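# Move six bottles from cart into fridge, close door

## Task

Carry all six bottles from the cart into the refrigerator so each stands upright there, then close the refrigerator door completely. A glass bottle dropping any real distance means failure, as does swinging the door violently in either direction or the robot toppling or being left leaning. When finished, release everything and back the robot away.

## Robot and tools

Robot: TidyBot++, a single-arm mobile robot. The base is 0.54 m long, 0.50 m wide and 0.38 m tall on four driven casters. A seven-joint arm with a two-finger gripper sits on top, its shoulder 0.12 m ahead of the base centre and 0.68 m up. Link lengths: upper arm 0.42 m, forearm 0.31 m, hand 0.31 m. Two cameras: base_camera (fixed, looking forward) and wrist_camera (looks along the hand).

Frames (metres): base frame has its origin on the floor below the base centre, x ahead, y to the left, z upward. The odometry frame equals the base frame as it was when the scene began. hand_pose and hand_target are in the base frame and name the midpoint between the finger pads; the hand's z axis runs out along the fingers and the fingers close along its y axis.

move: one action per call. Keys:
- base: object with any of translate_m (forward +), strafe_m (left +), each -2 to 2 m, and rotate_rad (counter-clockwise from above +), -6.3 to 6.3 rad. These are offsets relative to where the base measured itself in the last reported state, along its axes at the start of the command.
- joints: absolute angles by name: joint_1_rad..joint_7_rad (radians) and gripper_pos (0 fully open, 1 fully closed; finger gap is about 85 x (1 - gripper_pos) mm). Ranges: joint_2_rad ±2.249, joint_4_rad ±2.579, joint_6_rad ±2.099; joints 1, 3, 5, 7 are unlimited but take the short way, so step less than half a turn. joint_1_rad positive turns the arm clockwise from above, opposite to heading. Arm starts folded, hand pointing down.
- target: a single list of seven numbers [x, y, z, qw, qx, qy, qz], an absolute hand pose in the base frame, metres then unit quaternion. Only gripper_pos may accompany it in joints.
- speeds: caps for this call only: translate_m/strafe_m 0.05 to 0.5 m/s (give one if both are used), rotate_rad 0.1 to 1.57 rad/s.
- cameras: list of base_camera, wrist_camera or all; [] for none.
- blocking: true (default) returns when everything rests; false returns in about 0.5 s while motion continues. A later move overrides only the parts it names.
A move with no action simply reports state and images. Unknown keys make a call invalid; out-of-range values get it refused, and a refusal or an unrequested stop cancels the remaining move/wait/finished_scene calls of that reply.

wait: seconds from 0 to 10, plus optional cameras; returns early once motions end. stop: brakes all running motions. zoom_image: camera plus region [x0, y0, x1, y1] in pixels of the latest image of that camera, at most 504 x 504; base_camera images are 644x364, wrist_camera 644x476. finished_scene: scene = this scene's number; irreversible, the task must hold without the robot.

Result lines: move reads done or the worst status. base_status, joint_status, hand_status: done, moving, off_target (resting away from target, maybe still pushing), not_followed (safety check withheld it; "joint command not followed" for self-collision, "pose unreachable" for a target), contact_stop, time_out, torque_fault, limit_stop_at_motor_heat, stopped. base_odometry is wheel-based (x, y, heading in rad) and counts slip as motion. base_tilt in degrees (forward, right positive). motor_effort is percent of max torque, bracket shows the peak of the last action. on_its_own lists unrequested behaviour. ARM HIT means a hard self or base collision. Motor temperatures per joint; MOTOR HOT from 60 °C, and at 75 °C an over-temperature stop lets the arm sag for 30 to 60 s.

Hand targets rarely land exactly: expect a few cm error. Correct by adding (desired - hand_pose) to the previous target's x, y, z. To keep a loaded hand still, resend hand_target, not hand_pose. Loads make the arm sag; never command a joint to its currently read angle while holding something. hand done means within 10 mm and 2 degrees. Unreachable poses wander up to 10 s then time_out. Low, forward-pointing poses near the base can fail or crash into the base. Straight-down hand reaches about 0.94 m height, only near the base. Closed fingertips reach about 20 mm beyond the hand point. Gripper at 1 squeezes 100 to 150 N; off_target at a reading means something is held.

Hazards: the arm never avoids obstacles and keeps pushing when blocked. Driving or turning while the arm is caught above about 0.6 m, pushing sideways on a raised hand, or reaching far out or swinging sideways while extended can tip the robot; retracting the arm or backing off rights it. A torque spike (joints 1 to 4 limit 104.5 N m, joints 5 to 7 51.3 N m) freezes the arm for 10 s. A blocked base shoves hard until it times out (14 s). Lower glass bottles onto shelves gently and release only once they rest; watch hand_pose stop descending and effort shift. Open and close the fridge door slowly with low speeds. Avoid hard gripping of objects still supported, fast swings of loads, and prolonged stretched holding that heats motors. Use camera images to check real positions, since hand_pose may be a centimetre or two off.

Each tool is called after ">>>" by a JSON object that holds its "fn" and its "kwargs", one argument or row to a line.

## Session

>>> {"fn": "move", "kwargs": {
  "joints": {"joint_6_rad": 0.3}
}}

Scene clock: 1.80 s.
Motor temperatures (°C): [34 32 29 29 37 41 47]
move: done
base_odometry: x=+0.000 y=+0.000 heading=+0.000
base_tilt: forward=+0.4 right=+0.0
base_status: not commanded
joint_positions: joint_1_rad=+0.044 joint_2_rad=-0.340 joint_3_rad=+3.173 joint_4_rad=-2.508 joint_5_rad=+0.011 joint_6_rad=+0.248 joint_7_rad=+1.566 gripper_pos=+0.000
joint_status: all done
motor_effort: joint_1_rad=+0(1) joint_2_rad=-6(7) joint_3_rad=+0(1) joint_4_rad=+20(21) joint_5_rad=+0(0) joint_6_rad=+9(9) joint_7_rad=+0(1)
hand_pose: x=+0.5304 y=-0.0291 z=+0.7951 quat_wxyz=(+0.017, +0.819, -0.030, +0.573) (m; base frame)
hand_target: x=+0.5359 y=-0.0295 z=+0.8109 quat_wxyz=(+0.018, +0.803, -0.029, +0.594) (m; base frame)
hand_status: not commanded
pictures: base_camera, wrist_camera
camera_calibration:
wrist_camera: T_world_to_cam=[[-0.0264587, -0.999647, -0.00230278, -0.00830037], [-0.359478, 0.0116641, -0.933081, 0.984619], [0.932778, -0.0238603, -0.35966, -0.0705945], [0, 0, 0, 1]] pos_world=[0.419578, -0.0214666, 0.89332]

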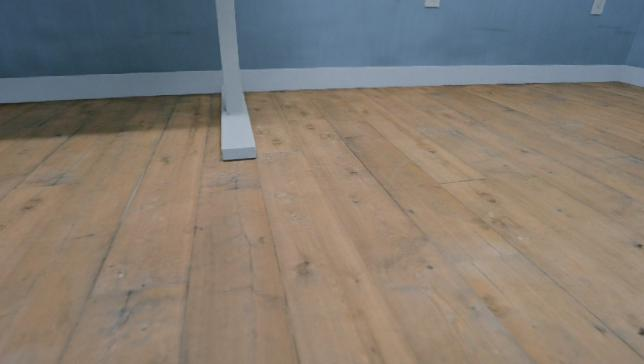

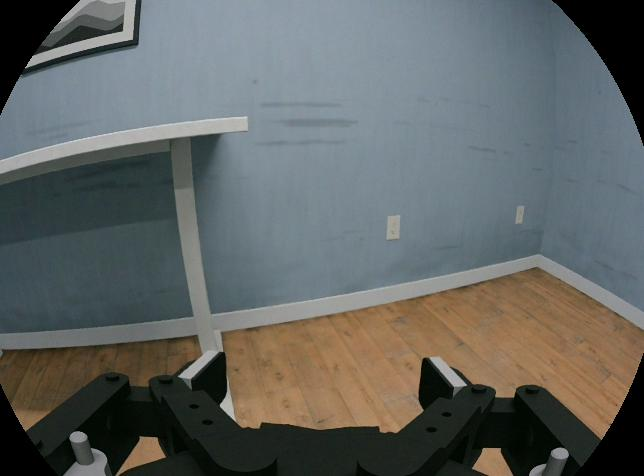

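>>> {"fn": "move", "kwargs": {
  "base": {"rotate_rad": -1.4},
  "cameras": ["wrist_camera", "base_camera"]
}}

>>> {"fn": "move", "kwargs": {
  "base": {"rotate_rad": -1.3},
  "cameras": ["wrist_camera", "base_camera"]
}}

Scene clock: 4.37 s.
Motor temperatures (°C): [34 32 29 29 37 41 47]
move: done
base_odometry: x=+0.000 y=+0.000 heading=-1.399
base_tilt: forward=+0.4 right=+0.0
base_status: done
joint_positions: joint_1_rad=+0.044 joint_2_rad=-0.340 joint_3_rad=+3.174 joint_4_rad=-2.508 joint_5_rad=+0.011 joint_6_rad=+0.248 joint_7_rad=+1.566 gripper_pos=+0.000
joint_status: not commanded
motor_effort: joint_1_rad=+0(2) joint_2_rad=-7(8) joint_3_rad=-1(2) joint_4_rad=+20(21) joint_5_rad=+0(1) joint_6_rad=+8(9) joint_7_rad=+0(1)
hand_pose: x=+0.5305 y=-0.0296 z=+0.7953 quat_wxyz=(+0.017, +0.819, -0.030, +0.573) (m; base frame)
hand_target: x=+0.5359 y=-0.0295 z=+0.8109 quat_wxyz=(+0.018, +0.803, -0.029, +0.594) (m; base frame)
hand_status: not commanded
pictures: base_camera, wrist_camera
camera_calibration:
wrist_camera: T_world_to_cam=[[-0.0276557, -0.999614, -0.00265773, -0.00792215], [-0.358824, 0.0124088, -0.933323, 0.984693], [0.932995, -0.024858, -0.359029, -0.0712269], [0, 0, 0, 1]] pos_world=[0.419567, -0.0219085, 0.893443]

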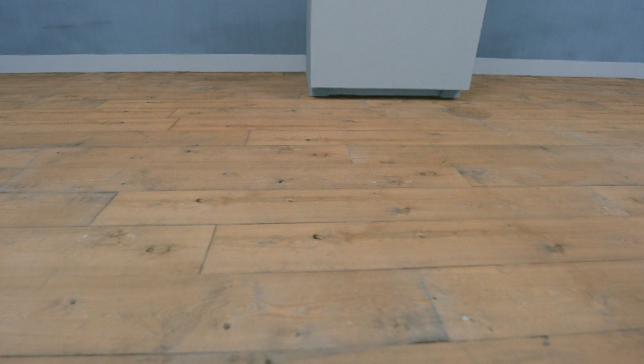

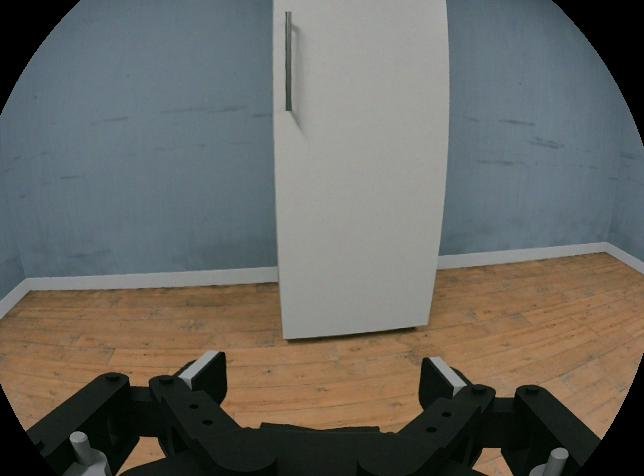

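Scene clock: 6.47 s.
Motor temperatures (°C): [34 32 29 29 37 41 47]
move: done
base_odometry: x=+0.000 y=+0.000 heading=-2.698
base_tilt: forward=+0.4 right=+0.0
base_status: done
joint_positions: joint_1_rad=+0.044 joint_2_rad=-0.340 joint_3_rad=+3.174 joint_4_rad=-2.508 joint_5_rad=+0.011 joint_6_rad=+0.248 joint_7_rad=+1.566 gripper_pos=+0.000
joint_status: not commanded
motor_effort: joint_1_rad=+0(2) joint_2_rad=-7(8) joint_3_rad=+0(2) joint_4_rad=+21(21) joint_5_rad=+0(1) joint_6_rad=+8(9) joint_7_rad=+0(1)
hand_pose: x=+0.5305 y=-0.0298 z=+0.7953 quat_wxyz=(+0.018, +0.819, -0.031, +0.573) (m; base frame)
hand_target: x=+0.5359 y=-0.0295 z=+0.8109 quat_wxyz=(+0.018, +0.803, -0.029, +0.594) (m; base frame)
hand_status: not commanded
pictures: base_camera, wrist_camera
camera_calibration:
wrist_camera: T_world_to_cam=[[-0.0281558, -0.9996, -0.00281932, -0.00775364], [-0.358698, 0.012736, -0.933367, 0.984708], [0.933029, -0.0252684, -0.358913, -0.0713448], [0, 0, 0, 1]] pos_world=[0.419561, -0.0220945, 0.893465]

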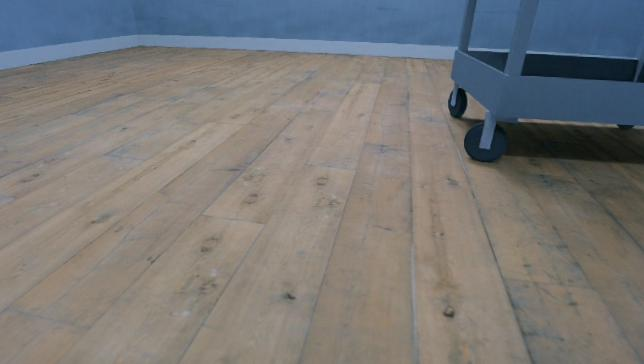

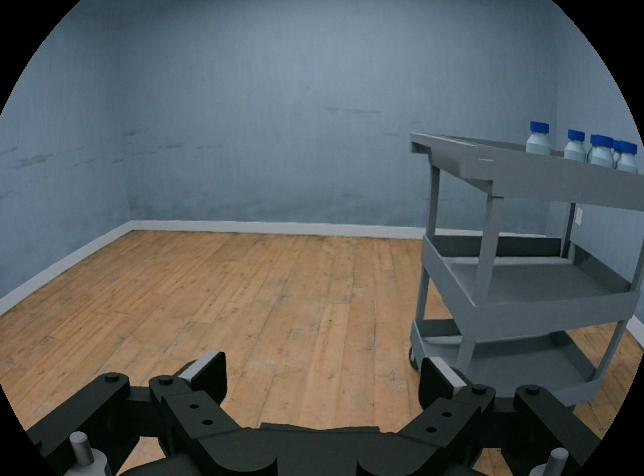

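>>> {"fn": "move", "kwargs": {
  "base": {"rotate_rad": -0.55},
  "joints": {"joint_1_rad": 0.0},
  "cameras": ["wrist_camera", "base_camera"]
}}

Scene clock: 10.80 s.
Motor temperatures (°C): [34 32 29 29 37 41 47]
move: done
base_odometry: x=+0.000 y=+0.000 heading=+3.037
base_tilt: forward=+0.4 right=+0.0
base_status: done
joint_positions: joint_1_rad=+0.005 joint_2_rad=-0.340 joint_3_rad=+3.174 joint_4_rad=-2.508 joint_5_rad=+0.011 joint_6_rad=+0.248 joint_7_rad=+1.566 gripper_pos=+0.000
joint_status: all done
motor_effort: joint_1_rad=+0(2) joint_2_rad=-7(7) joint_3_rad=+0(2) joint_4_rad=+20(20) joint_5_rad=+0(1) joint_6_rad=+8(9) joint_7_rad=+0(1)
hand_pose: x=+0.5313 y=-0.0138 z=+0.7953 quat_wxyz=(+0.006, +0.819, -0.015, +0.574) (m; base frame)
hand_target: x=+0.5368 y=-0.0112 z=+0.8109 quat_wxyz=(+0.005, +0.804, -0.012, +0.595) (m; base frame)
hand_status: not commanded
pictures: base_camera, wrist_camera
camera_calibration:
wrist_camera: T_world_to_cam=[[0.010672, -0.999939, -0.00287809, -0.0123341], [-0.358922, -0.00114416, -0.933367, 0.984736], [0.933307, 0.0109939, -0.358912, -0.07138], [0, 0, 0, 1]] pos_world=[0.420194, -0.0104219, 0.893465]

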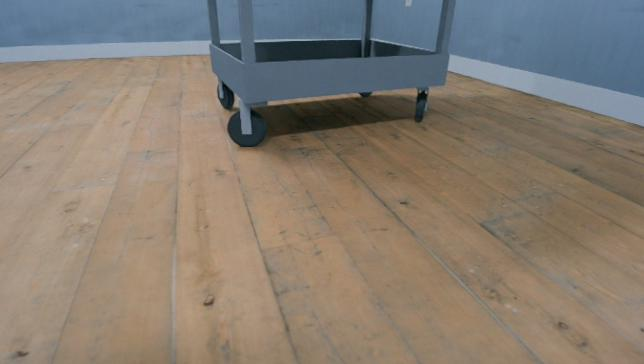

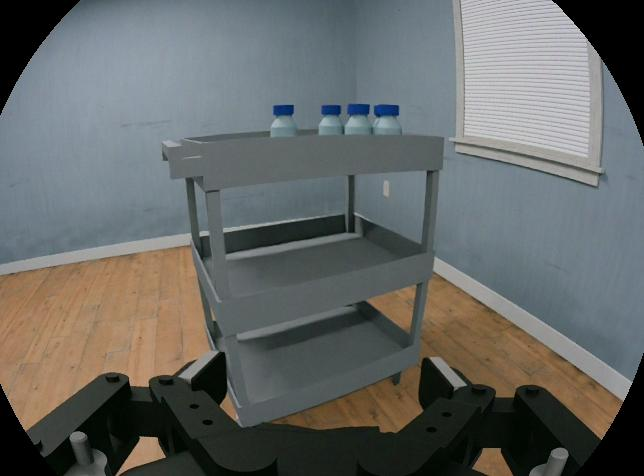

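>>> {"fn": "move", "kwargs": {
  "base": {"translate_m": 0.471, "strafe_m": -0.35, "rotate_rad": 0.43},
  "speeds": {"rotate_rad": 0.9},
  "joints": {"joint_1_rad": 0.0, "joint_2_rad": -0.51, "joint_4_rad": -1.57, "joint_6_rad": -0.94, "gripper_pos": 0.2},
  "cameras": ["wrist_camera", "base_camera"]
}}

Scene clock: 15.23 s.
Motor temperatures (°C): [34 32 29 29 37 41 47]
move: done
base_odometry: x=-0.432 y=+0.398 heading=-2.816
base_tilt: forward=+0.4 right=+0.0
base_status: done
joint_positions: joint_1_rad=+0.004 joint_2_rad=-0.499 joint_3_rad=+3.176 joint_4_rad=-1.602 joint_5_rad=+0.011 joint_6_rad=-0.885 joint_7_rad=+1.566 gripper_pos=+0.200
joint_status: all done
motor_effort: joint_1_rad=+0(2) joint_2_rad=-2(10) joint_3_rad=+0(3) joint_4_rad=+21(24) joint_5_rad=+0(1) joint_6_rad=+9(10) joint_7_rad=+0(1)
hand_pose: x=+0.4828 y=-0.0201 z=+1.0667 quat_wxyz=(+0.007, +0.838, -0.020, +0.545) (m; base frame)
hand_target: x=+0.4710 y=-0.0168 z=+1.0732 quat_wxyz=(+0.005, +0.841, -0.017, +0.540) (m; base frame)
hand_status: not commanded
pictures: base_camera, wrist_camera
camera_calibration:
wrist_camera: T_world_to_cam=[[0.000940241, -0.999946, -0.0103015, -0.00464131], [-0.422232, 0.0089412, -0.906444, 1.22267], [0.906487, 0.00520189, -0.422201, 0.151727], [0, 0, 0, 1]] pos_world=[0.378716, -0.0163624, 1.17229]

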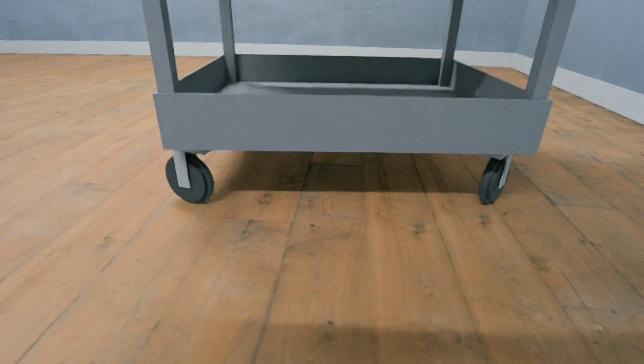

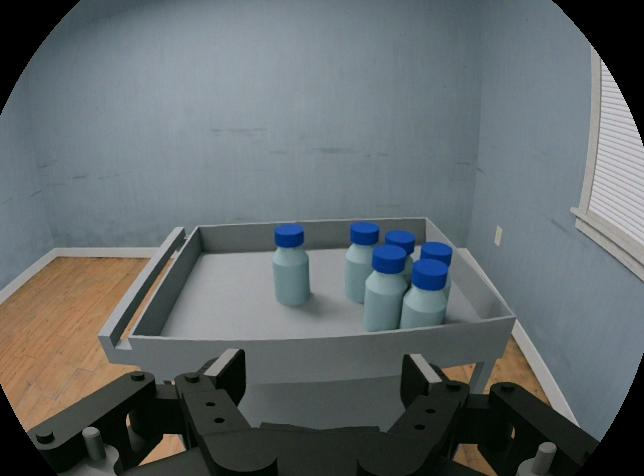

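>>> {"fn": "zoom_image", "kwargs": {
  "camera": "wrist_camera",
  "region": [250, 200, 490, 350]
}}

Scaled by 2.100.

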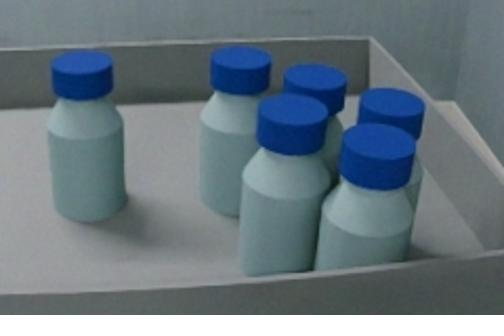

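>>> {"fn": "move", "kwargs": {
  "base": {"translate_m": -0.201, "strafe_m": 0.88, "rotate_rad": 1.486},
  "speeds": {"rotate_rad": 0.9},
  "joints": {"joint_1_rad": 0.0, "joint_2_rad": -0.12, "joint_3_rad": 3.14, "joint_4_rad": -1.44, "joint_5_rad": 0.0, "joint_6_rad": -0.42, "joint_7_rad": 1.57, "gripper_pos": 0.0},
  "cameras": ["wrist_camera", "base_camera"]
}}

Scene clock: 24.10 s.
Motor temperatures (°C): [34 32 29 29 37 41 47]
move: done
base_odometry: x=+0.040 y=-0.372 heading=-1.329
base_tilt: forward=+0.4 right=+0.0
base_status: done
joint_positions: joint_1_rad=+0.001 joint_2_rad=-0.121 joint_3_rad=+3.137 joint_4_rad=-1.472 joint_5_rad=+0.011 joint_6_rad=-0.472 joint_7_rad=+1.566 gripper_pos=+0.000
joint_status: all done
motor_effort: joint_1_rad=+0(3) joint_2_rad=-17(21) joint_3_rad=+0(4) joint_4_rad=+23(24) joint_5_rad=+0(2) joint_6_rad=+9(10) joint_7_rad=-1(1)
hand_pose: x=+0.6765 y=+0.0019 z=+1.0901 quat_wxyz=(+0.003, +0.791, +0.002, +0.612) (m; base frame)
hand_target: x=+0.6800 y=+0.0023 z=+1.1251 quat_wxyz=(-0.001, +0.764, +0.000, +0.645) (m; base frame)
hand_status: not commanded
pictures: base_camera, wrist_camera
camera_calibration:
wrist_camera: T_world_to_cam=[[0.0412308, -0.99905, 0.0140765, -0.0364897], [-0.266967, -0.0245918, -0.963392, 1.2826], [0.962823, 0.0359634, -0.267728, -0.220624], [0, 0, 0, 1]] pos_world=[0.556338, 0.00302069, 1.17709]

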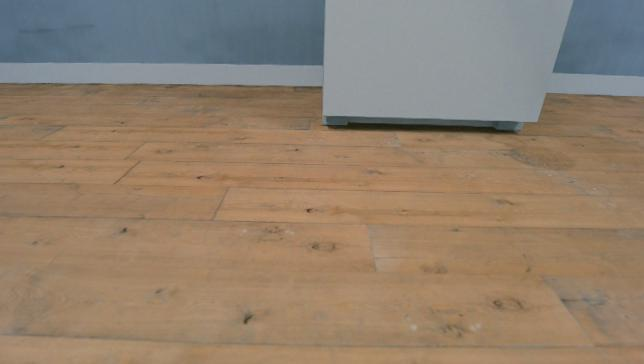

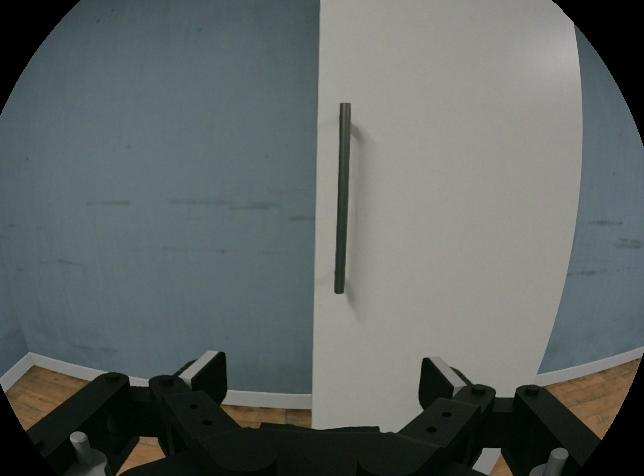

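>>> {"fn": "move", "kwargs": {
  "base": {"translate_m": 0.3, "strafe_m": 0.01, "rotate_rad": -0.04},
  "cameras": ["wrist_camera", "base_camera"]
}}

Scene clock: 27.80 s.
Motor temperatures (°C): [34 32 29 30 37 41 47]
move: done
base_odometry: x=+0.122 y=-0.661 heading=-1.370
base_tilt: forward=+0.4 right=+0.0
base_status: done
joint_positions: joint_1_rad=+0.002 joint_2_rad=-0.120 joint_3_rad=+3.143 joint_4_rad=-1.470 joint_5_rad=+0.011 joint_6_rad=-0.470 joint_7_rad=+1.566 gripper_pos=+0.000
joint_status: not commanded
motor_effort: joint_1_rad=+0(3) joint_2_rad=-17(21) joint_3_rad=+0(3) joint_4_rad=+23(24) joint_5_rad=+0(1) joint_6_rad=+9(9) joint_7_rad=+0(1)
hand_pose: x=+0.6770 y=-0.0020 z=+1.0916 quat_wxyz=(+0.004, +0.790, -0.001, +0.614) (m; base frame)
hand_target: x=+0.6800 y=+0.0023 z=+1.1251 quat_wxyz=(-0.001, +0.764, +0.000, +0.645) (m; base frame)
hand_status: not commanded
pictures: base_camera, wrist_camera
camera_calibration:
wrist_camera: T_world_to_cam=[[0.0347265, -0.999305, 0.0135436, -0.0354225], [-0.264058, -0.0222447, -0.96425, 1.283], [0.963881, 0.0299087, -0.264647, -0.224658], [0, 0, 0, 1]] pos_world=[0.556562, -0.000138654, 1.17816]

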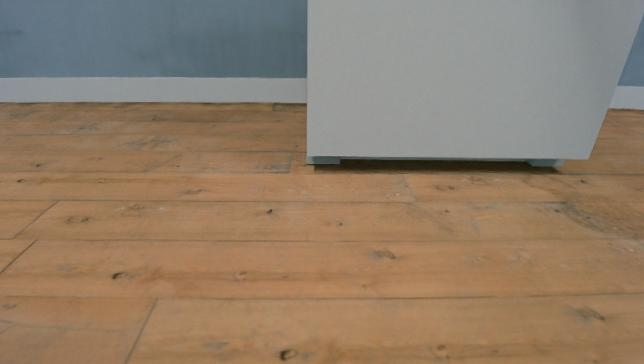

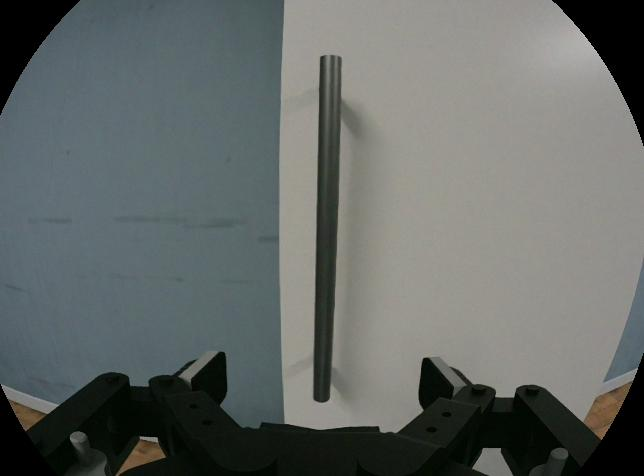

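>>> {"fn": "move", "kwargs": {
  "base": {"translate_m": 0.174},
  "speeds": {"translate_m": 0.2},
  "cameras": ["wrist_camera"]
}}

Scene clock: 33.37 s.
Motor temperatures (°C): [34 32 29 30 37 41 47]
move: done
base_odometry: x=+0.157 y=-0.832 heading=-1.369
base_tilt: forward=+0.4 right=+0.0
base_status: done
joint_positions: joint_1_rad=+0.002 joint_2_rad=-0.123 joint_3_rad=+3.143 joint_4_rad=-1.469 joint_5_rad=+0.011 joint_6_rad=-0.470 joint_7_rad=+1.566 gripper_pos=+0.000
joint_status: not commanded
motor_effort: joint_1_rad=+0(1) joint_2_rad=-16(20) joint_3_rad=+0(1) joint_4_rad=+22(23) joint_5_rad=+0(1) joint_6_rad=+9(9) joint_7_rad=+0(1)
hand_pose: x=+0.6756 y=-0.0020 z=+1.0940 quat_wxyz=(+0.004, +0.788, -0.001, +0.615) (m; base frame)
hand_target: x=+0.6800 y=+0.0023 z=+1.1251 quat_wxyz=(-0.001, +0.764, +0.000, +0.645) (m; base frame)
hand_status: not commanded
pictures: wrist_camera
camera_calibration:
wrist_camera: T_world_to_cam=[[0.0346695, -0.999305, 0.0137085, -0.0355471], [-0.259765, -0.0222557, -0.965415, 1.28336], [0.965049, 0.0299095, -0.260356, -0.228206], [0, 0, 0, 1]] pos_world=[0.554833, -0.000134793, 1.18005]

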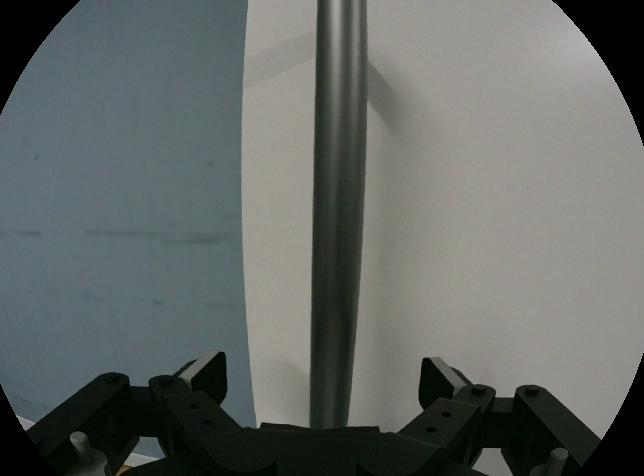

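>>> {"fn": "move", "kwargs": {
  "joints": {"gripper_pos": 0.85},
  "cameras": ["wrist_camera"]
}}

Scene clock: 34.73 s.
Motor temperatures (°C): [34 32 29 30 37 41 47]
move: done
base_odometry: x=+0.157 y=-0.832 heading=-1.369
base_tilt: forward=+0.4 right=+0.0
base_status: not commanded
joint_positions: joint_1_rad=+0.004 joint_2_rad=-0.124 joint_3_rad=+3.147 joint_4_rad=-1.469 joint_5_rad=+0.011 joint_6_rad=-0.470 joint_7_rad=+1.566 gripper_pos=+0.829
joint_status: all done
motor_effort: joint_1_rad=-1(5) joint_2_rad=-16(18) joint_3_rad=-2(6) joint_4_rad=+26(28) joint_5_rad=+0(2) joint_6_rad=+13(14) joint_7_rad=-1(1)
hand_pose: x=+0.6754 y=-0.0055 z=+1.0943 quat_wxyz=(+0.006, +0.788, -0.003, +0.616) (m; base frame)
hand_target: x=+0.6800 y=+0.0023 z=+1.1251 quat_wxyz=(-0.001, +0.764, +0.000, +0.645) (m; base frame)
hand_status: not commanded
pictures: wrist_camera
camera_calibration:
wrist_camera: T_world_to_cam=[[0.0287861, -0.999497, 0.013283, -0.0345568], [-0.259408, -0.020303, -0.965554, 1.28343], [0.965339, 0.0243488, -0.259862, -0.228571], [0, 0, 0, 1]] pos_world=[0.554576, -0.00291653, 1.18028]

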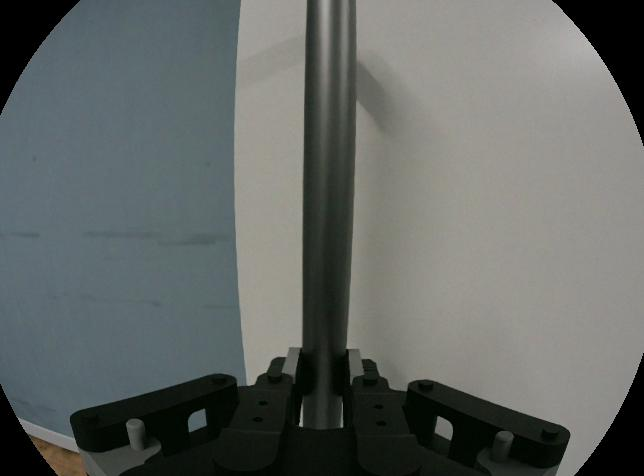

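>>> {"fn": "move", "kwargs": {
  "joints": {"gripper_pos": 0.92},
  "cameras": []
}}

>>> {"fn": "move", "kwargs": {
  "base": {"translate_m": -0.1034, "strafe_m": -0.05, "rotate_rad": 0.026},
  "speeds": {"translate_m": 0.15, "rotate_rad": 0.1},
  "cameras": ["wrist_camera", "base_camera"]
}}

Scene clock: 35.70 s.
Motor temperatures (°C): [34 32 29 30 37 41 47]
move: off_target
base_odometry: x=+0.157 y=-0.832 heading=-1.369
base_tilt: forward=+0.4 right=+0.0
base_status: not commanded
joint_positions: joint_1_rad=+0.004 joint_2_rad=-0.124 joint_3_rad=+3.147 joint_4_rad=-1.469 joint_5_rad=+0.011 joint_6_rad=-0.470 joint_7_rad=+1.566 gripper_pos=+0.833
joint_status: gripper_pos off_target (ended at +0.833, target +0.920)
motor_effort: joint_1_rad=-1(1) joint_2_rad=-16(16) joint_3_rad=-1(2) joint_4_rad=+27(28) joint_5_rad=+0(0) joint_6_rad=+14(15) joint_7_rad=-1(1)
hand_pose: x=+0.6754 y=-0.0056 z=+1.0943 quat_wxyz=(+0.006, +0.788, -0.003, +0.616) (m; base frame)
hand_target: x=+0.6800 y=+0.0023 z=+1.1251 quat_wxyz=(-0.001, +0.764, +0.000, +0.645) (m; base frame)
hand_status: not commanded
pictures: none
No camera images: "cameras" was empty.

Scene clock: 37.33 s.
Motor temperatures (°C): [34 32 29 30 37 41 47]
move: done
base_odometry: x=+0.087 y=-0.740 heading=-1.343
base_tilt: forward=+0.4 right=+0.0
base_status: done
joint_positions: joint_1_rad=+0.002 joint_2_rad=-0.100 joint_3_rad=+3.143 joint_4_rad=-1.465 joint_5_rad=+0.011 joint_6_rad=-0.434 joint_7_rad=+1.566 gripper_pos=+0.836
joint_status: not commanded
motor_effort: joint_1_rad=+0(5) joint_2_rad=-25(45) joint_3_rad=+0(7) joint_4_rad=+23(30) joint_5_rad=+1(2) joint_6_rad=+7(15) joint_7_rad=-1(1)
hand_pose: x=+0.6880 y=-0.0021 z=+1.0940 quat_wxyz=(+0.004, +0.783, -0.001, +0.622) (m; base frame)
hand_target: x=+0.6800 y=+0.0023 z=+1.1251 quat_wxyz=(-0.001, +0.764, +0.000, +0.645) (m; base frame)
hand_status: not commanded
pictures: base_camera, wrist_camera
camera_calibration:
wrist_camera: T_world_to_cam=[[0.034553, -0.999299, 0.0144126, -0.036746], [-0.243978, -0.0224192, -0.969522, 1.28023], [0.969165, 0.0299835, -0.244581, -0.2602], [0, 0, 0, 1]] pos_world=[0.565794, -0.000216779, 1.1781]

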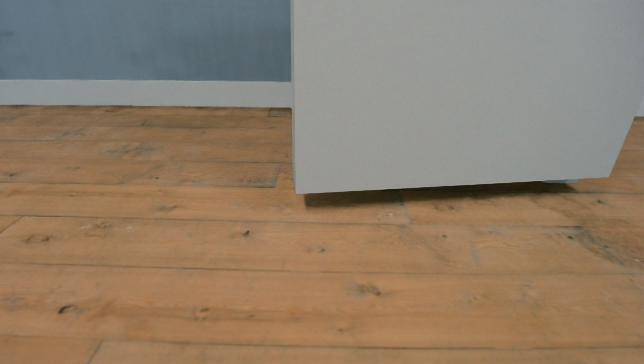

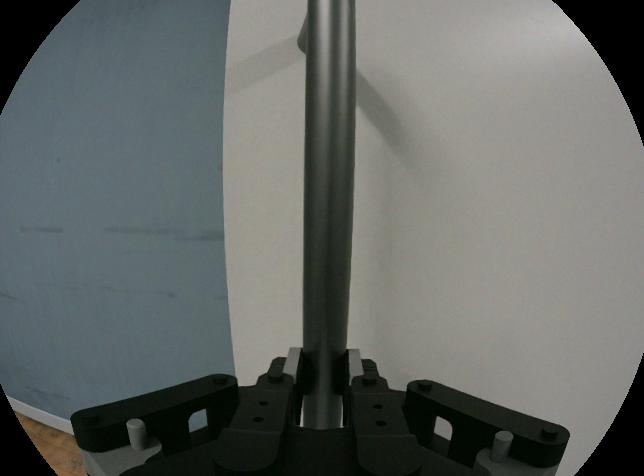

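>>> {"fn": "move", "kwargs": {
  "base": {"translate_m": -0.1384, "strafe_m": -0.1151, "rotate_rad": 0.044},
  "speeds": {"translate_m": 0.2, "rotate_rad": 0.1},
  "cameras": ["wrist_camera"]
}}

>>> {"fn": "move", "kwargs": {
  "base": {"translate_m": -0.1414, "strafe_m": -0.2218, "rotate_rad": 0.07},
  "speeds": {"translate_m": 0.2, "rotate_rad": 0.1},
  "cameras": ["wrist_camera", "base_camera"]
}}

Scene clock: 39.30 s.
Motor temperatures (°C): [34 32 29 30 37 41 47]
move: done
base_odometry: x=-0.056 y=-0.631 heading=-1.299
base_tilt: forward=+0.4 right=+0.0
base_status: done
joint_positions: joint_1_rad=-0.010 joint_2_rad=-0.092 joint_3_rad=+3.127 joint_4_rad=-1.462 joint_5_rad=+0.011 joint_6_rad=-0.426 joint_7_rad=+1.566 gripper_pos=+0.837
joint_status: not commanded
motor_effort: joint_1_rad=+4(6) joint_2_rad=-28(31) joint_3_rad=+3(5) joint_4_rad=+26(30) joint_5_rad=+2(2) joint_6_rad=+9(14) joint_7_rad=+0(1)
hand_pose: x=+0.6916 y=+0.0143 z=+1.0938 quat_wxyz=(-0.004, +0.782, +0.010, +0.623) (m; base frame)
hand_target: x=+0.6800 y=+0.0023 z=+1.1251 quat_wxyz=(-0.001, +0.764, +0.000, +0.645) (m; base frame)
hand_status: not commanded
pictures: wrist_camera
camera_calibration:
wrist_camera: T_world_to_cam=[[0.062052, -0.997944, 0.0160254, -0.0413117], [-0.240275, -0.0305205, -0.970225, 1.27962], [0.96872, 0.0563539, -0.241675, -0.267523], [0, 0, 0, 1]] pos_world=[0.569179, 0.0129039, 1.17753]

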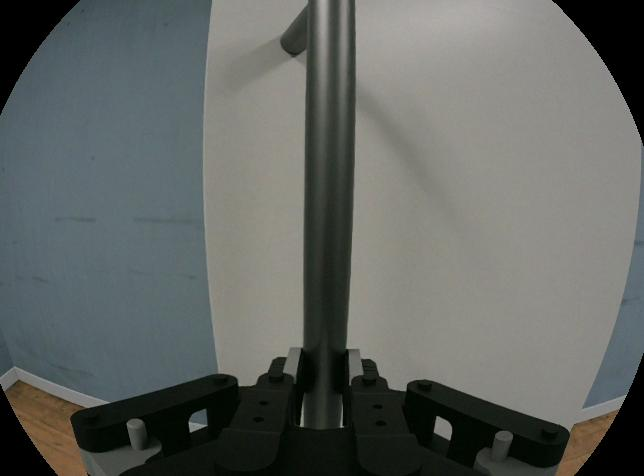

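Scene clock: 41.40 s.
Motor temperatures (°C): [34 32 29 30 37 41 47]
move: done
base_odometry: x=-0.308 y=-0.555 heading=-1.228
base_tilt: forward=+0.4 right=+0.0
base_status: done
joint_positions: joint_1_rad=-0.044 joint_2_rad=-0.098 joint_3_rad=+3.090 joint_4_rad=-1.467 joint_5_rad=+0.011 joint_6_rad=-0.430 joint_7_rad=+1.566 gripper_pos=+0.840
joint_status: not commanded
motor_effort: joint_1_rad=+10(12) joint_2_rad=-24(30) joint_3_rad=+10(12) joint_4_rad=+28(32) joint_5_rad=+4(5) joint_6_rad=+13(16) joint_7_rad=-1(1)
hand_pose: x=+0.6857 y=+0.0559 z=+1.0932 quat_wxyz=(-0.024, +0.782, +0.039, +0.622) (m; base frame)
hand_target: x=+0.6800 y=+0.0023 z=+1.1251 quat_wxyz=(-0.001, +0.764, +0.000, +0.645) (m; base frame)
hand_status: not commanded
pictures: base_camera, wrist_camera
camera_calibration:
wrist_camera: T_world_to_cam=[[0.132336, -0.991012, 0.0195685, -0.0518822], [-0.239493, -0.0511257, -0.969551, 1.27869], [0.961837, 0.12362, -0.244106, -0.260653], [0, 0, 0, 1]] pos_world=[0.563808, 0.0461799, 1.17714]

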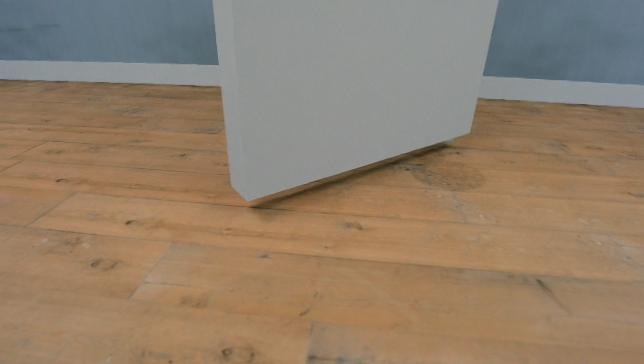

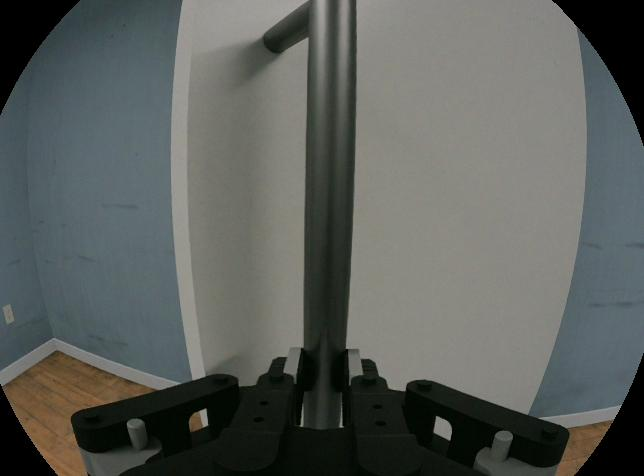

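>>> {"fn": "move", "kwargs": {
  "base": {"translate_m": -0.106, "strafe_m": -0.17, "rotate_rad": 0.043},
  "speeds": {"translate_m": 0.2, "rotate_rad": 0.1},
  "cameras": ["wrist_camera", "base_camera"]
}}

Scene clock: 46.43 s.
Motor temperatures (°C): [34 32 29 30 37 41 47]
move: done
base_odometry: x=-0.504 y=-0.512 heading=-1.184
base_tilt: forward=+0.4 right=+0.0
base_status: done
joint_positions: joint_1_rad=-0.029 joint_2_rad=-0.110 joint_3_rad=+3.112 joint_4_rad=-1.473 joint_5_rad=+0.011 joint_6_rad=-0.442 joint_7_rad=+1.566 gripper_pos=+0.849
joint_status: not commanded
motor_effort: joint_1_rad=+5(12) joint_2_rad=-20(30) joint_3_rad=+5(12) joint_4_rad=+30(33) joint_5_rad=+2(5) joint_6_rad=+16(18) joint_7_rad=+0(1)
hand_pose: x=+0.6818 y=+0.0344 z=+1.0924 quat_wxyz=(-0.014, +0.785, +0.025, +0.619) (m; base frame)
hand_target: x=+0.6800 y=+0.0023 z=+1.1251 quat_wxyz=(-0.001, +0.764, +0.000, +0.645) (m; base frame)
hand_status: not commanded
pictures: base_camera, wrist_camera
camera_calibration:
wrist_camera: T_world_to_cam=[[0.0967198, -0.995161, 0.0173244, -0.0456983], [-0.247833, -0.0409374, -0.967938, 1.27951], [0.963963, 0.0893252, -0.250593, -0.247583], [0, 0, 0, 1]] pos_world=[0.560185, 0.0290179, 1.17723]

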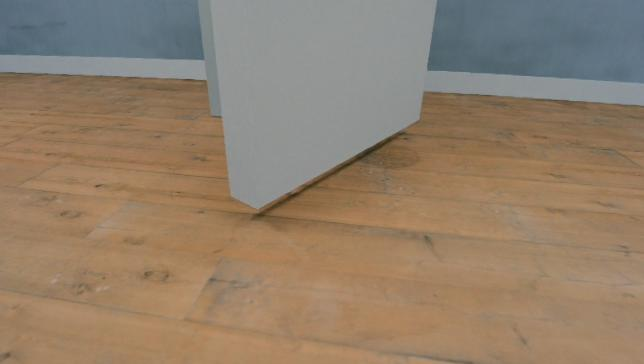

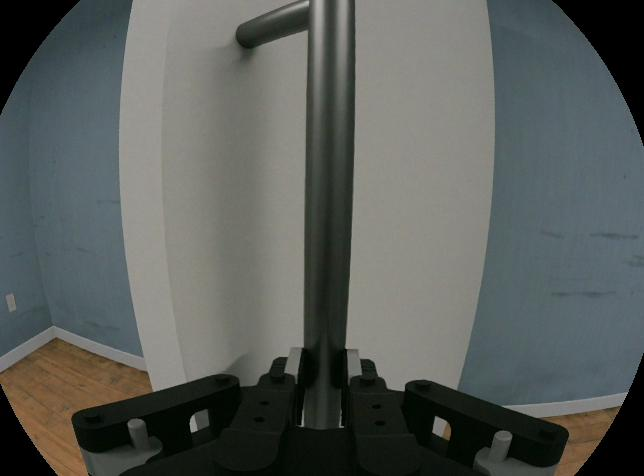

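>>> {"fn": "move", "kwargs": {
  "base": {"translate_m": -0.056, "strafe_m": -0.144, "rotate_rad": 0.027},
  "speeds": {"translate_m": 0.2, "rotate_rad": 0.1},
  "cameras": []
}}

>>> {"fn": "move", "kwargs": {
  "base": {"translate_m": -0.02, "strafe_m": -0.21, "rotate_rad": 0.027},
  "speeds": {"translate_m": 0.2, "rotate_rad": 0.1},
  "cameras": ["wrist_camera", "base_camera"]
}}

Scene clock: 51.03 s.
Motor temperatures (°C): [34 32 29 30 37 41 47]
move: done
base_odometry: x=-0.659 y=-0.514 heading=-1.157
base_tilt: forward=+0.4 right=+0.0
base_status: done
joint_positions: joint_1_rad=+0.001 joint_2_rad=-0.134 joint_3_rad=+3.147 joint_4_rad=-1.443 joint_5_rad=+0.011 joint_6_rad=-0.420 joint_7_rad=+1.566 gripper_pos=+0.920
joint_status: not commanded
on_its_own: gripper_pos moved +0.071 to your old target +0.920
motor_effort: joint_1_rad=-1(10) joint_2_rad=-18(27) joint_3_rad=-2(10) joint_4_rad=+22(34) joint_5_rad=+0(3) joint_6_rad=+9(22) joint_7_rad=+0(1)
hand_pose: x=+0.6739 y=-0.0038 z=+1.1310 quat_wxyz=(+0.005, +0.761, -0.002, +0.649) (m; base frame)
hand_target: x=+0.6800 y=+0.0023 z=+1.1251 quat_wxyz=(-0.001, +0.764, +0.000, +0.645) (m; base frame)
hand_status: not commanded
pictures: none
No camera images: "cameras" was empty.

Scene clock: 52.83 s.
Motor temperatures (°C): [34 32 29 30 37 41 47]
move: done
base_odometry: x=-0.859 y=-0.581 heading=-1.129
base_tilt: forward=+0.4 right=+0.0
base_status: done
joint_positions: joint_1_rad=-0.002 joint_2_rad=-0.132 joint_3_rad=+3.141 joint_4_rad=-1.443 joint_5_rad=+0.010 joint_6_rad=-0.420 joint_7_rad=+1.566 gripper_pos=+0.920
joint_status: not commanded
motor_effort: joint_1_rad=+0(10) joint_2_rad=-17(18) joint_3_rad=+0(10) joint_4_rad=+23(23) joint_5_rad=+0(4) joint_6_rad=+9(10) joint_7_rad=+0(1)
hand_pose: x=+0.6745 y=+0.0017 z=+1.1302 quat_wxyz=(+0.002, +0.761, +0.001, +0.648) (m; base frame)
hand_target: x=+0.6800 y=+0.0023 z=+1.1251 quat_wxyz=(-0.001, +0.764, +0.000, +0.645) (m; base frame)
hand_status: not commanded
pictures: base_camera, wrist_camera
camera_calibration:
wrist_camera: T_world_to_cam=[[0.0401651, -0.999064, 0.0160554, -0.038642], [-0.17689, -0.0229242, -0.983964, 1.28313], [0.983411, 0.0366809, -0.177645, -0.323679], [0, 0, 0, 1]] pos_world=[0.546833, 0.00268167, 1.20567]

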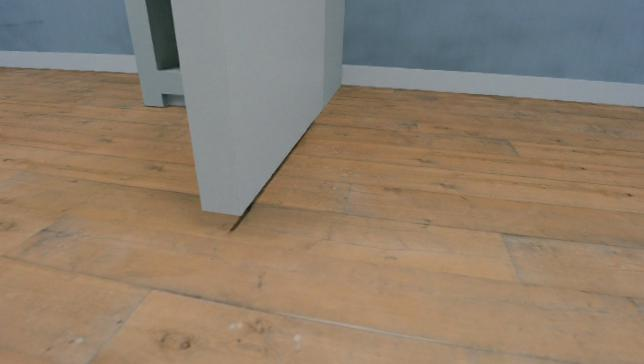

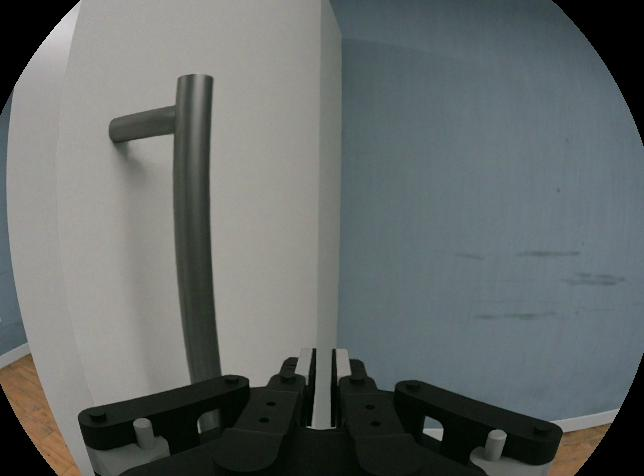

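>>> {"fn": "move", "kwargs": {
  "base": {"translate_m": -0.06},
  "joints": {"joint_1_rad": 0.0, "joint_2_rad": -0.51, "joint_4_rad": -1.57, "joint_6_rad": -0.73, "gripper_pos": 0.2},
  "cameras": ["wrist_camera"]
}}

Scene clock: 57.80 s.
Motor temperatures (°C): [34 32 29 30 37 41 47]
move: done
base_odometry: x=-0.885 y=-0.526 heading=-1.128
base_tilt: forward=+0.4 right=+0.0
base_status: done
joint_positions: joint_1_rad=-0.002 joint_2_rad=-0.509 joint_3_rad=+3.141 joint_4_rad=-1.547 joint_5_rad=+0.010 joint_6_rad=-0.675 joint_7_rad=+1.566 gripper_pos=+0.200
joint_status: all done
motor_effort: joint_1_rad=+0(2) joint_2_rad=-2(22) joint_3_rad=+1(2) joint_4_rad=+20(24) joint_5_rad=+0(1) joint_6_rad=+9(10) joint_7_rad=+0(1)
hand_pose: x=+0.4930 y=+0.0006 z=+1.1647 quat_wxyz=(+0.002, +0.756, +0.000, +0.655) (m; base frame)
hand_target: x=+0.4917 y=+0.0022 z=+1.1350 quat_wxyz=(+0.000, +0.780, +0.000, +0.626) (m; base frame)
hand_status: not commanded
pictures: wrist_camera
camera_calibration:
wrist_camera: T_world_to_cam=[[0.0375731, -0.999168, 0.0158766, -0.0315353], [-0.159578, -0.0216833, -0.986947, 1.27987], [0.98647, 0.0345491, -0.16026, -0.160779], [0, 0, 0, 1]] pos_world=[0.364028, 0.00179758, 1.2379]

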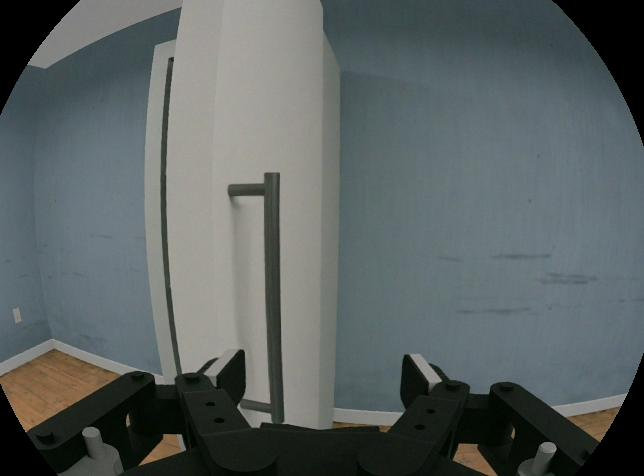

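>>> {"fn": "move", "kwargs": {
  "base": {"translate_m": 0.158, "strafe_m": 0.5925, "rotate_rad": -0.18},
  "cameras": ["wrist_camera", "base_camera"]
}}

Scene clock: 60.77 s.
Motor temperatures (°C): [34 32 29 30 37 41 47]
move: done
base_odometry: x=-0.282 y=-0.416 heading=-1.309
base_tilt: forward=+0.4 right=-0.1
base_status: done
joint_positions: joint_1_rad=-0.002 joint_2_rad=-0.509 joint_3_rad=+3.143 joint_4_rad=-1.548 joint_5_rad=+0.010 joint_6_rad=-0.678 joint_7_rad=+1.566 gripper_pos=+0.200
joint_status: not commanded
motor_effort: joint_1_rad=+1(1) joint_2_rad=-1(2) joint_3_rad=+0(3) joint_4_rad=+20(21) joint_5_rad=+0(1) joint_6_rad=+9(10) joint_7_rad=+0(1)
hand_pose: x=+0.4929 y=-0.0002 z=+1.1631 quat_wxyz=(+0.003, +0.757, +0.000, +0.653) (m; base frame)
hand_target: x=+0.4917 y=+0.0022 z=+1.1350 quat_wxyz=(+0.000, +0.780, +0.000, +0.626) (m; base frame)
hand_status: not commanded
pictures: base_camera, wrist_camera
camera_calibration:
wrist_camera: T_world_to_cam=[[0.0364313, -0.999223, 0.0150613, -0.0307622], [-0.163626, -0.0208323, -0.986302, 1.27956], [0.98585, 0.0334679, -0.164258, -0.155969], [0, 0, 0, 1]] pos_world=[0.364251, 0.00113778, 1.23688]

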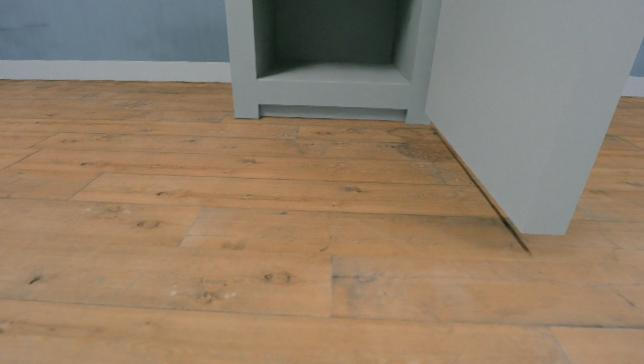

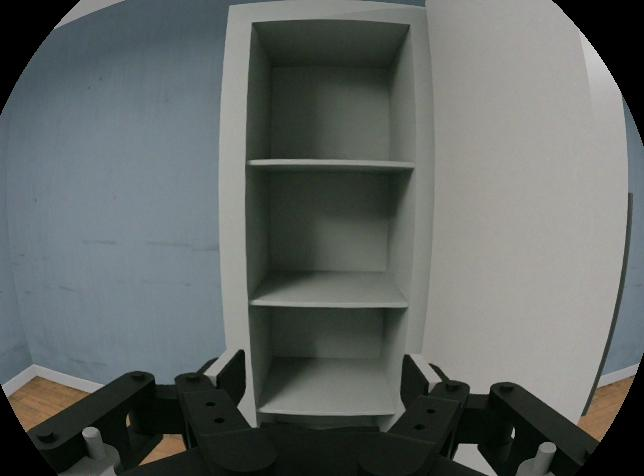

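>>> {"fn": "move", "kwargs": {
  "base": {"translate_m": -1.1485, "strafe_m": 0.076, "rotate_rad": -1.351},
  "speeds": {"rotate_rad": 0.55},
  "joints": {"joint_1_rad": 0.0, "joint_2_rad": -0.03, "joint_3_rad": 3.14, "joint_4_rad": -1.934, "joint_5_rad": 0.0, "joint_6_rad": 0.092, "joint_7_rad": 1.57, "gripper_pos": 0.2},
  "cameras": ["wrist_camera", "base_camera"]
}}

Scene clock: 67.50 s.
Motor temperatures (°C): [34 32 29 30 37 41 47]
move: done
base_odometry: x=-0.506 y=+0.714 heading=-2.661
base_tilt: forward=+0.4 right=+0.0
base_status: done
joint_positions: joint_1_rad=+0.001 joint_2_rad=-0.038 joint_3_rad=+3.145 joint_4_rad=-1.917 joint_5_rad=+0.010 joint_6_rad=+0.038 joint_7_rad=+1.566 gripper_pos=+0.200
joint_status: all done
motor_effort: joint_1_rad=+1(3) joint_2_rad=-20(24) joint_3_rad=+1(4) joint_4_rad=+23(25) joint_5_rad=+0(1) joint_6_rad=+9(11) joint_7_rad=-1(1)
hand_pose: x=+0.7026 y=-0.0015 z=+0.9242 quat_wxyz=(+0.003, +0.796, +0.000, +0.606) (m; base frame)
hand_target: x=+0.7057 y=+0.0023 z=+0.9252 quat_wxyz=(-0.001, +0.787, +0.000, +0.617) (m; base frame)
hand_status: not commanded
pictures: base_camera, wrist_camera
camera_calibration:
wrist_camera: T_world_to_cam=[[0.0382149, -0.999205, 0.0113506, -0.0339652], [-0.28337, -0.0217288, -0.958765, 1.13686], [0.958249, 0.0334226, -0.283975, -0.271861], [0, 0, 0, 1]] pos_world=[0.58396, -0.000149354, 1.01317]

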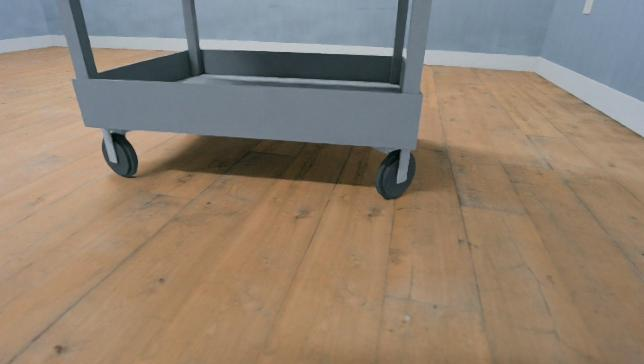

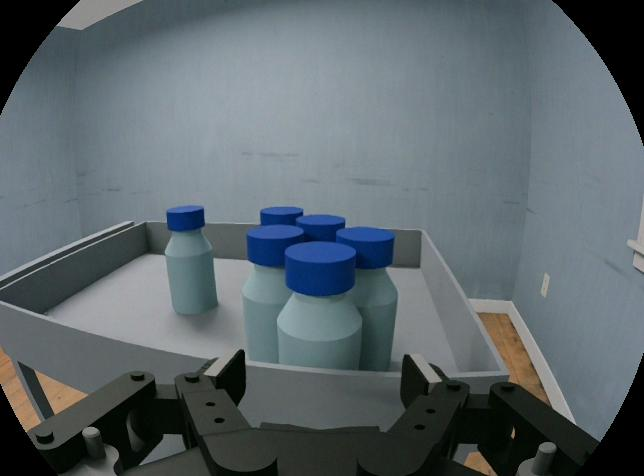

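>>> {"fn": "move", "kwargs": {
  "cameras": ["wrist_camera"]
}}

Scene clock: 69.50 s.
Motor temperatures (°C): [34 32 29 30 37 41 47]
base_odometry: x=-0.506 y=+0.714 heading=-2.661
base_tilt: forward=+0.4 right=+0.0
base_status: done
joint_positions: joint_1_rad=+0.001 joint_2_rad=-0.038 joint_3_rad=+3.145 joint_4_rad=-1.917 joint_5_rad=+0.010 joint_6_rad=+0.038 joint_7_rad=+1.566 gripper_pos=+0.200
joint_status: all done
motor_effort: joint_1_rad=+0(3) joint_2_rad=-20(24) joint_3_rad=+0(4) joint_4_rad=+22(25) joint_5_rad=+0(1) joint_6_rad=+9(11) joint_7_rad=+0(1)
hand_pose: x=+0.7026 y=-0.0015 z=+0.9242 quat_wxyz=(+0.003, +0.796, +0.000, +0.606) (m; base frame)
hand_target: x=+0.7057 y=+0.0023 z=+0.9252 quat_wxyz=(-0.001, +0.787, +0.000, +0.617) (m; base frame)
hand_status: not commanded
pictures: wrist_camera
camera_calibration:
wrist_camera: T_world_to_cam=[[0.0382144, -0.999205, 0.011358, -0.0339725], [-0.283195, -0.0217296, -0.958816, 1.13684], [0.958301, 0.0334241, -0.2838, -0.272058], [0, 0, 0, 1]] pos_world=[0.583959, -0.00014905, 1.0132]

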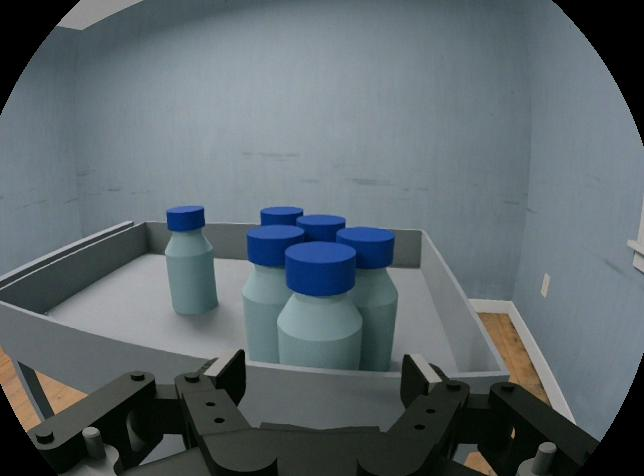

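>>> {"fn": "move", "kwargs": {
  "base": {"translate_m": 0.125},
  "speeds": {"translate_m": 0.2},
  "cameras": ["wrist_camera"]
}}

Scene clock: 71.33 s.
Motor temperatures (°C): [34 32 29 30 37 41 47]
move: done
base_odometry: x=-0.617 y=+0.656 heading=-2.661
base_tilt: forward=+0.4 right=-0.1
base_status: done
joint_positions: joint_1_rad=+0.001 joint_2_rad=-0.036 joint_3_rad=+3.145 joint_4_rad=-1.917 joint_5_rad=+0.010 joint_6_rad=+0.041 joint_7_rad=+1.566 gripper_pos=+0.200
joint_status: not commanded
motor_effort: joint_1_rad=+1(1) joint_2_rad=-20(23) joint_3_rad=+0(1) joint_4_rad=+22(23) joint_5_rad=+0(0) joint_6_rad=+8(9) joint_7_rad=+0(1)
hand_pose: x=+0.7032 y=-0.0014 z=+0.9234 quat_wxyz=(+0.003, +0.796, +0.000, +0.606) (m; base frame)
hand_target: x=+0.7057 y=+0.0023 z=+0.9252 quat_wxyz=(-0.001, +0.787, +0.000, +0.617) (m; base frame)
hand_status: not commanded
pictures: wrist_camera
camera_calibration:
wrist_camera: T_world_to_cam=[[0.0383858, -0.999199, 0.0113445, -0.0339999], [-0.283627, -0.0217806, -0.958687, 1.13635], [0.958166, 0.0335823, -0.284236, -0.272355], [0, 0, 0, 1]] pos_world=[0.584565, -0.0000760907, 1.01237]

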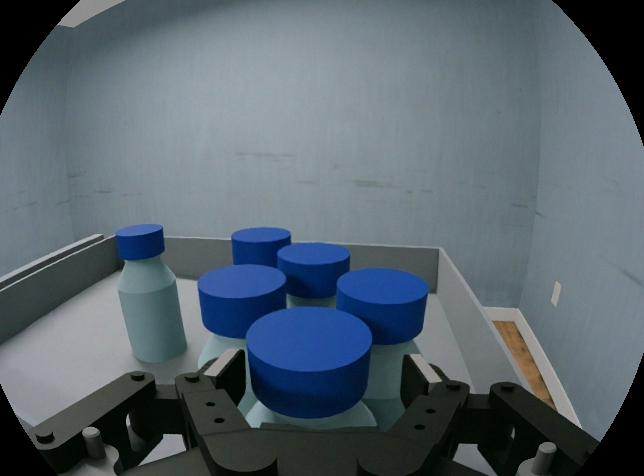

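>>> {"fn": "move", "kwargs": {
  "base": {"translate_m": 0.016, "strafe_m": 0.0065},
  "speeds": {"translate_m": 0.1},
  "cameras": ["wrist_camera"]
}}

Scene clock: 72.67 s.
Motor temperatures (°C): [34 32 29 30 37 41 47]
move: done
base_odometry: x=-0.629 y=+0.643 heading=-2.662
base_tilt: forward=+0.4 right=+0.0
base_status: done
joint_positions: joint_1_rad=+0.001 joint_2_rad=-0.033 joint_3_rad=+3.144 joint_4_rad=-1.918 joint_5_rad=+0.010 joint_6_rad=+0.042 joint_7_rad=+1.566 gripper_pos=+0.200
joint_status: not commanded
motor_effort: joint_1_rad=+0(2) joint_2_rad=-20(23) joint_3_rad=+0(3) joint_4_rad=+22(23) joint_5_rad=+0(0) joint_6_rad=+9(9) joint_7_rad=+0(1)
hand_pose: x=+0.7039 y=-0.0008 z=+0.9214 quat_wxyz=(+0.002, +0.797, +0.001, +0.605) (m; base frame)
hand_target: x=+0.7057 y=+0.0023 z=+0.9252 quat_wxyz=(-0.001, +0.787, +0.000, +0.617) (m; base frame)
hand_status: not commanded
pictures: wrist_camera
camera_calibration:
wrist_camera: T_world_to_cam=[[0.0395154, -0.999155, 0.0112764, -0.0340894], [-0.285939, -0.0221204, -0.957993, 1.13568], [0.957433, 0.0346311, -0.286571, -0.270922], [0, 0, 0, 1]] pos_world=[0.585472, 0.000443408, 1.01072]

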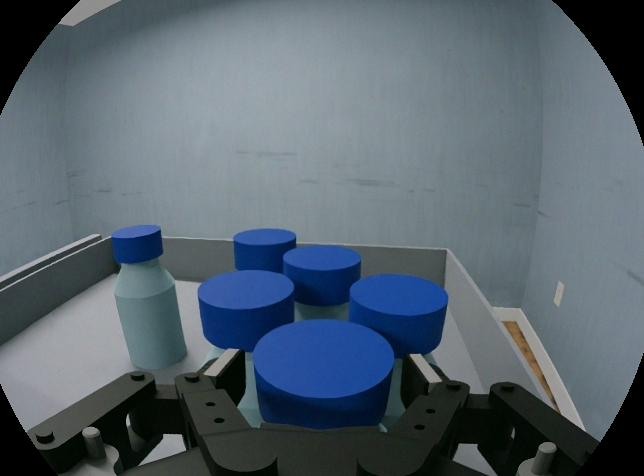

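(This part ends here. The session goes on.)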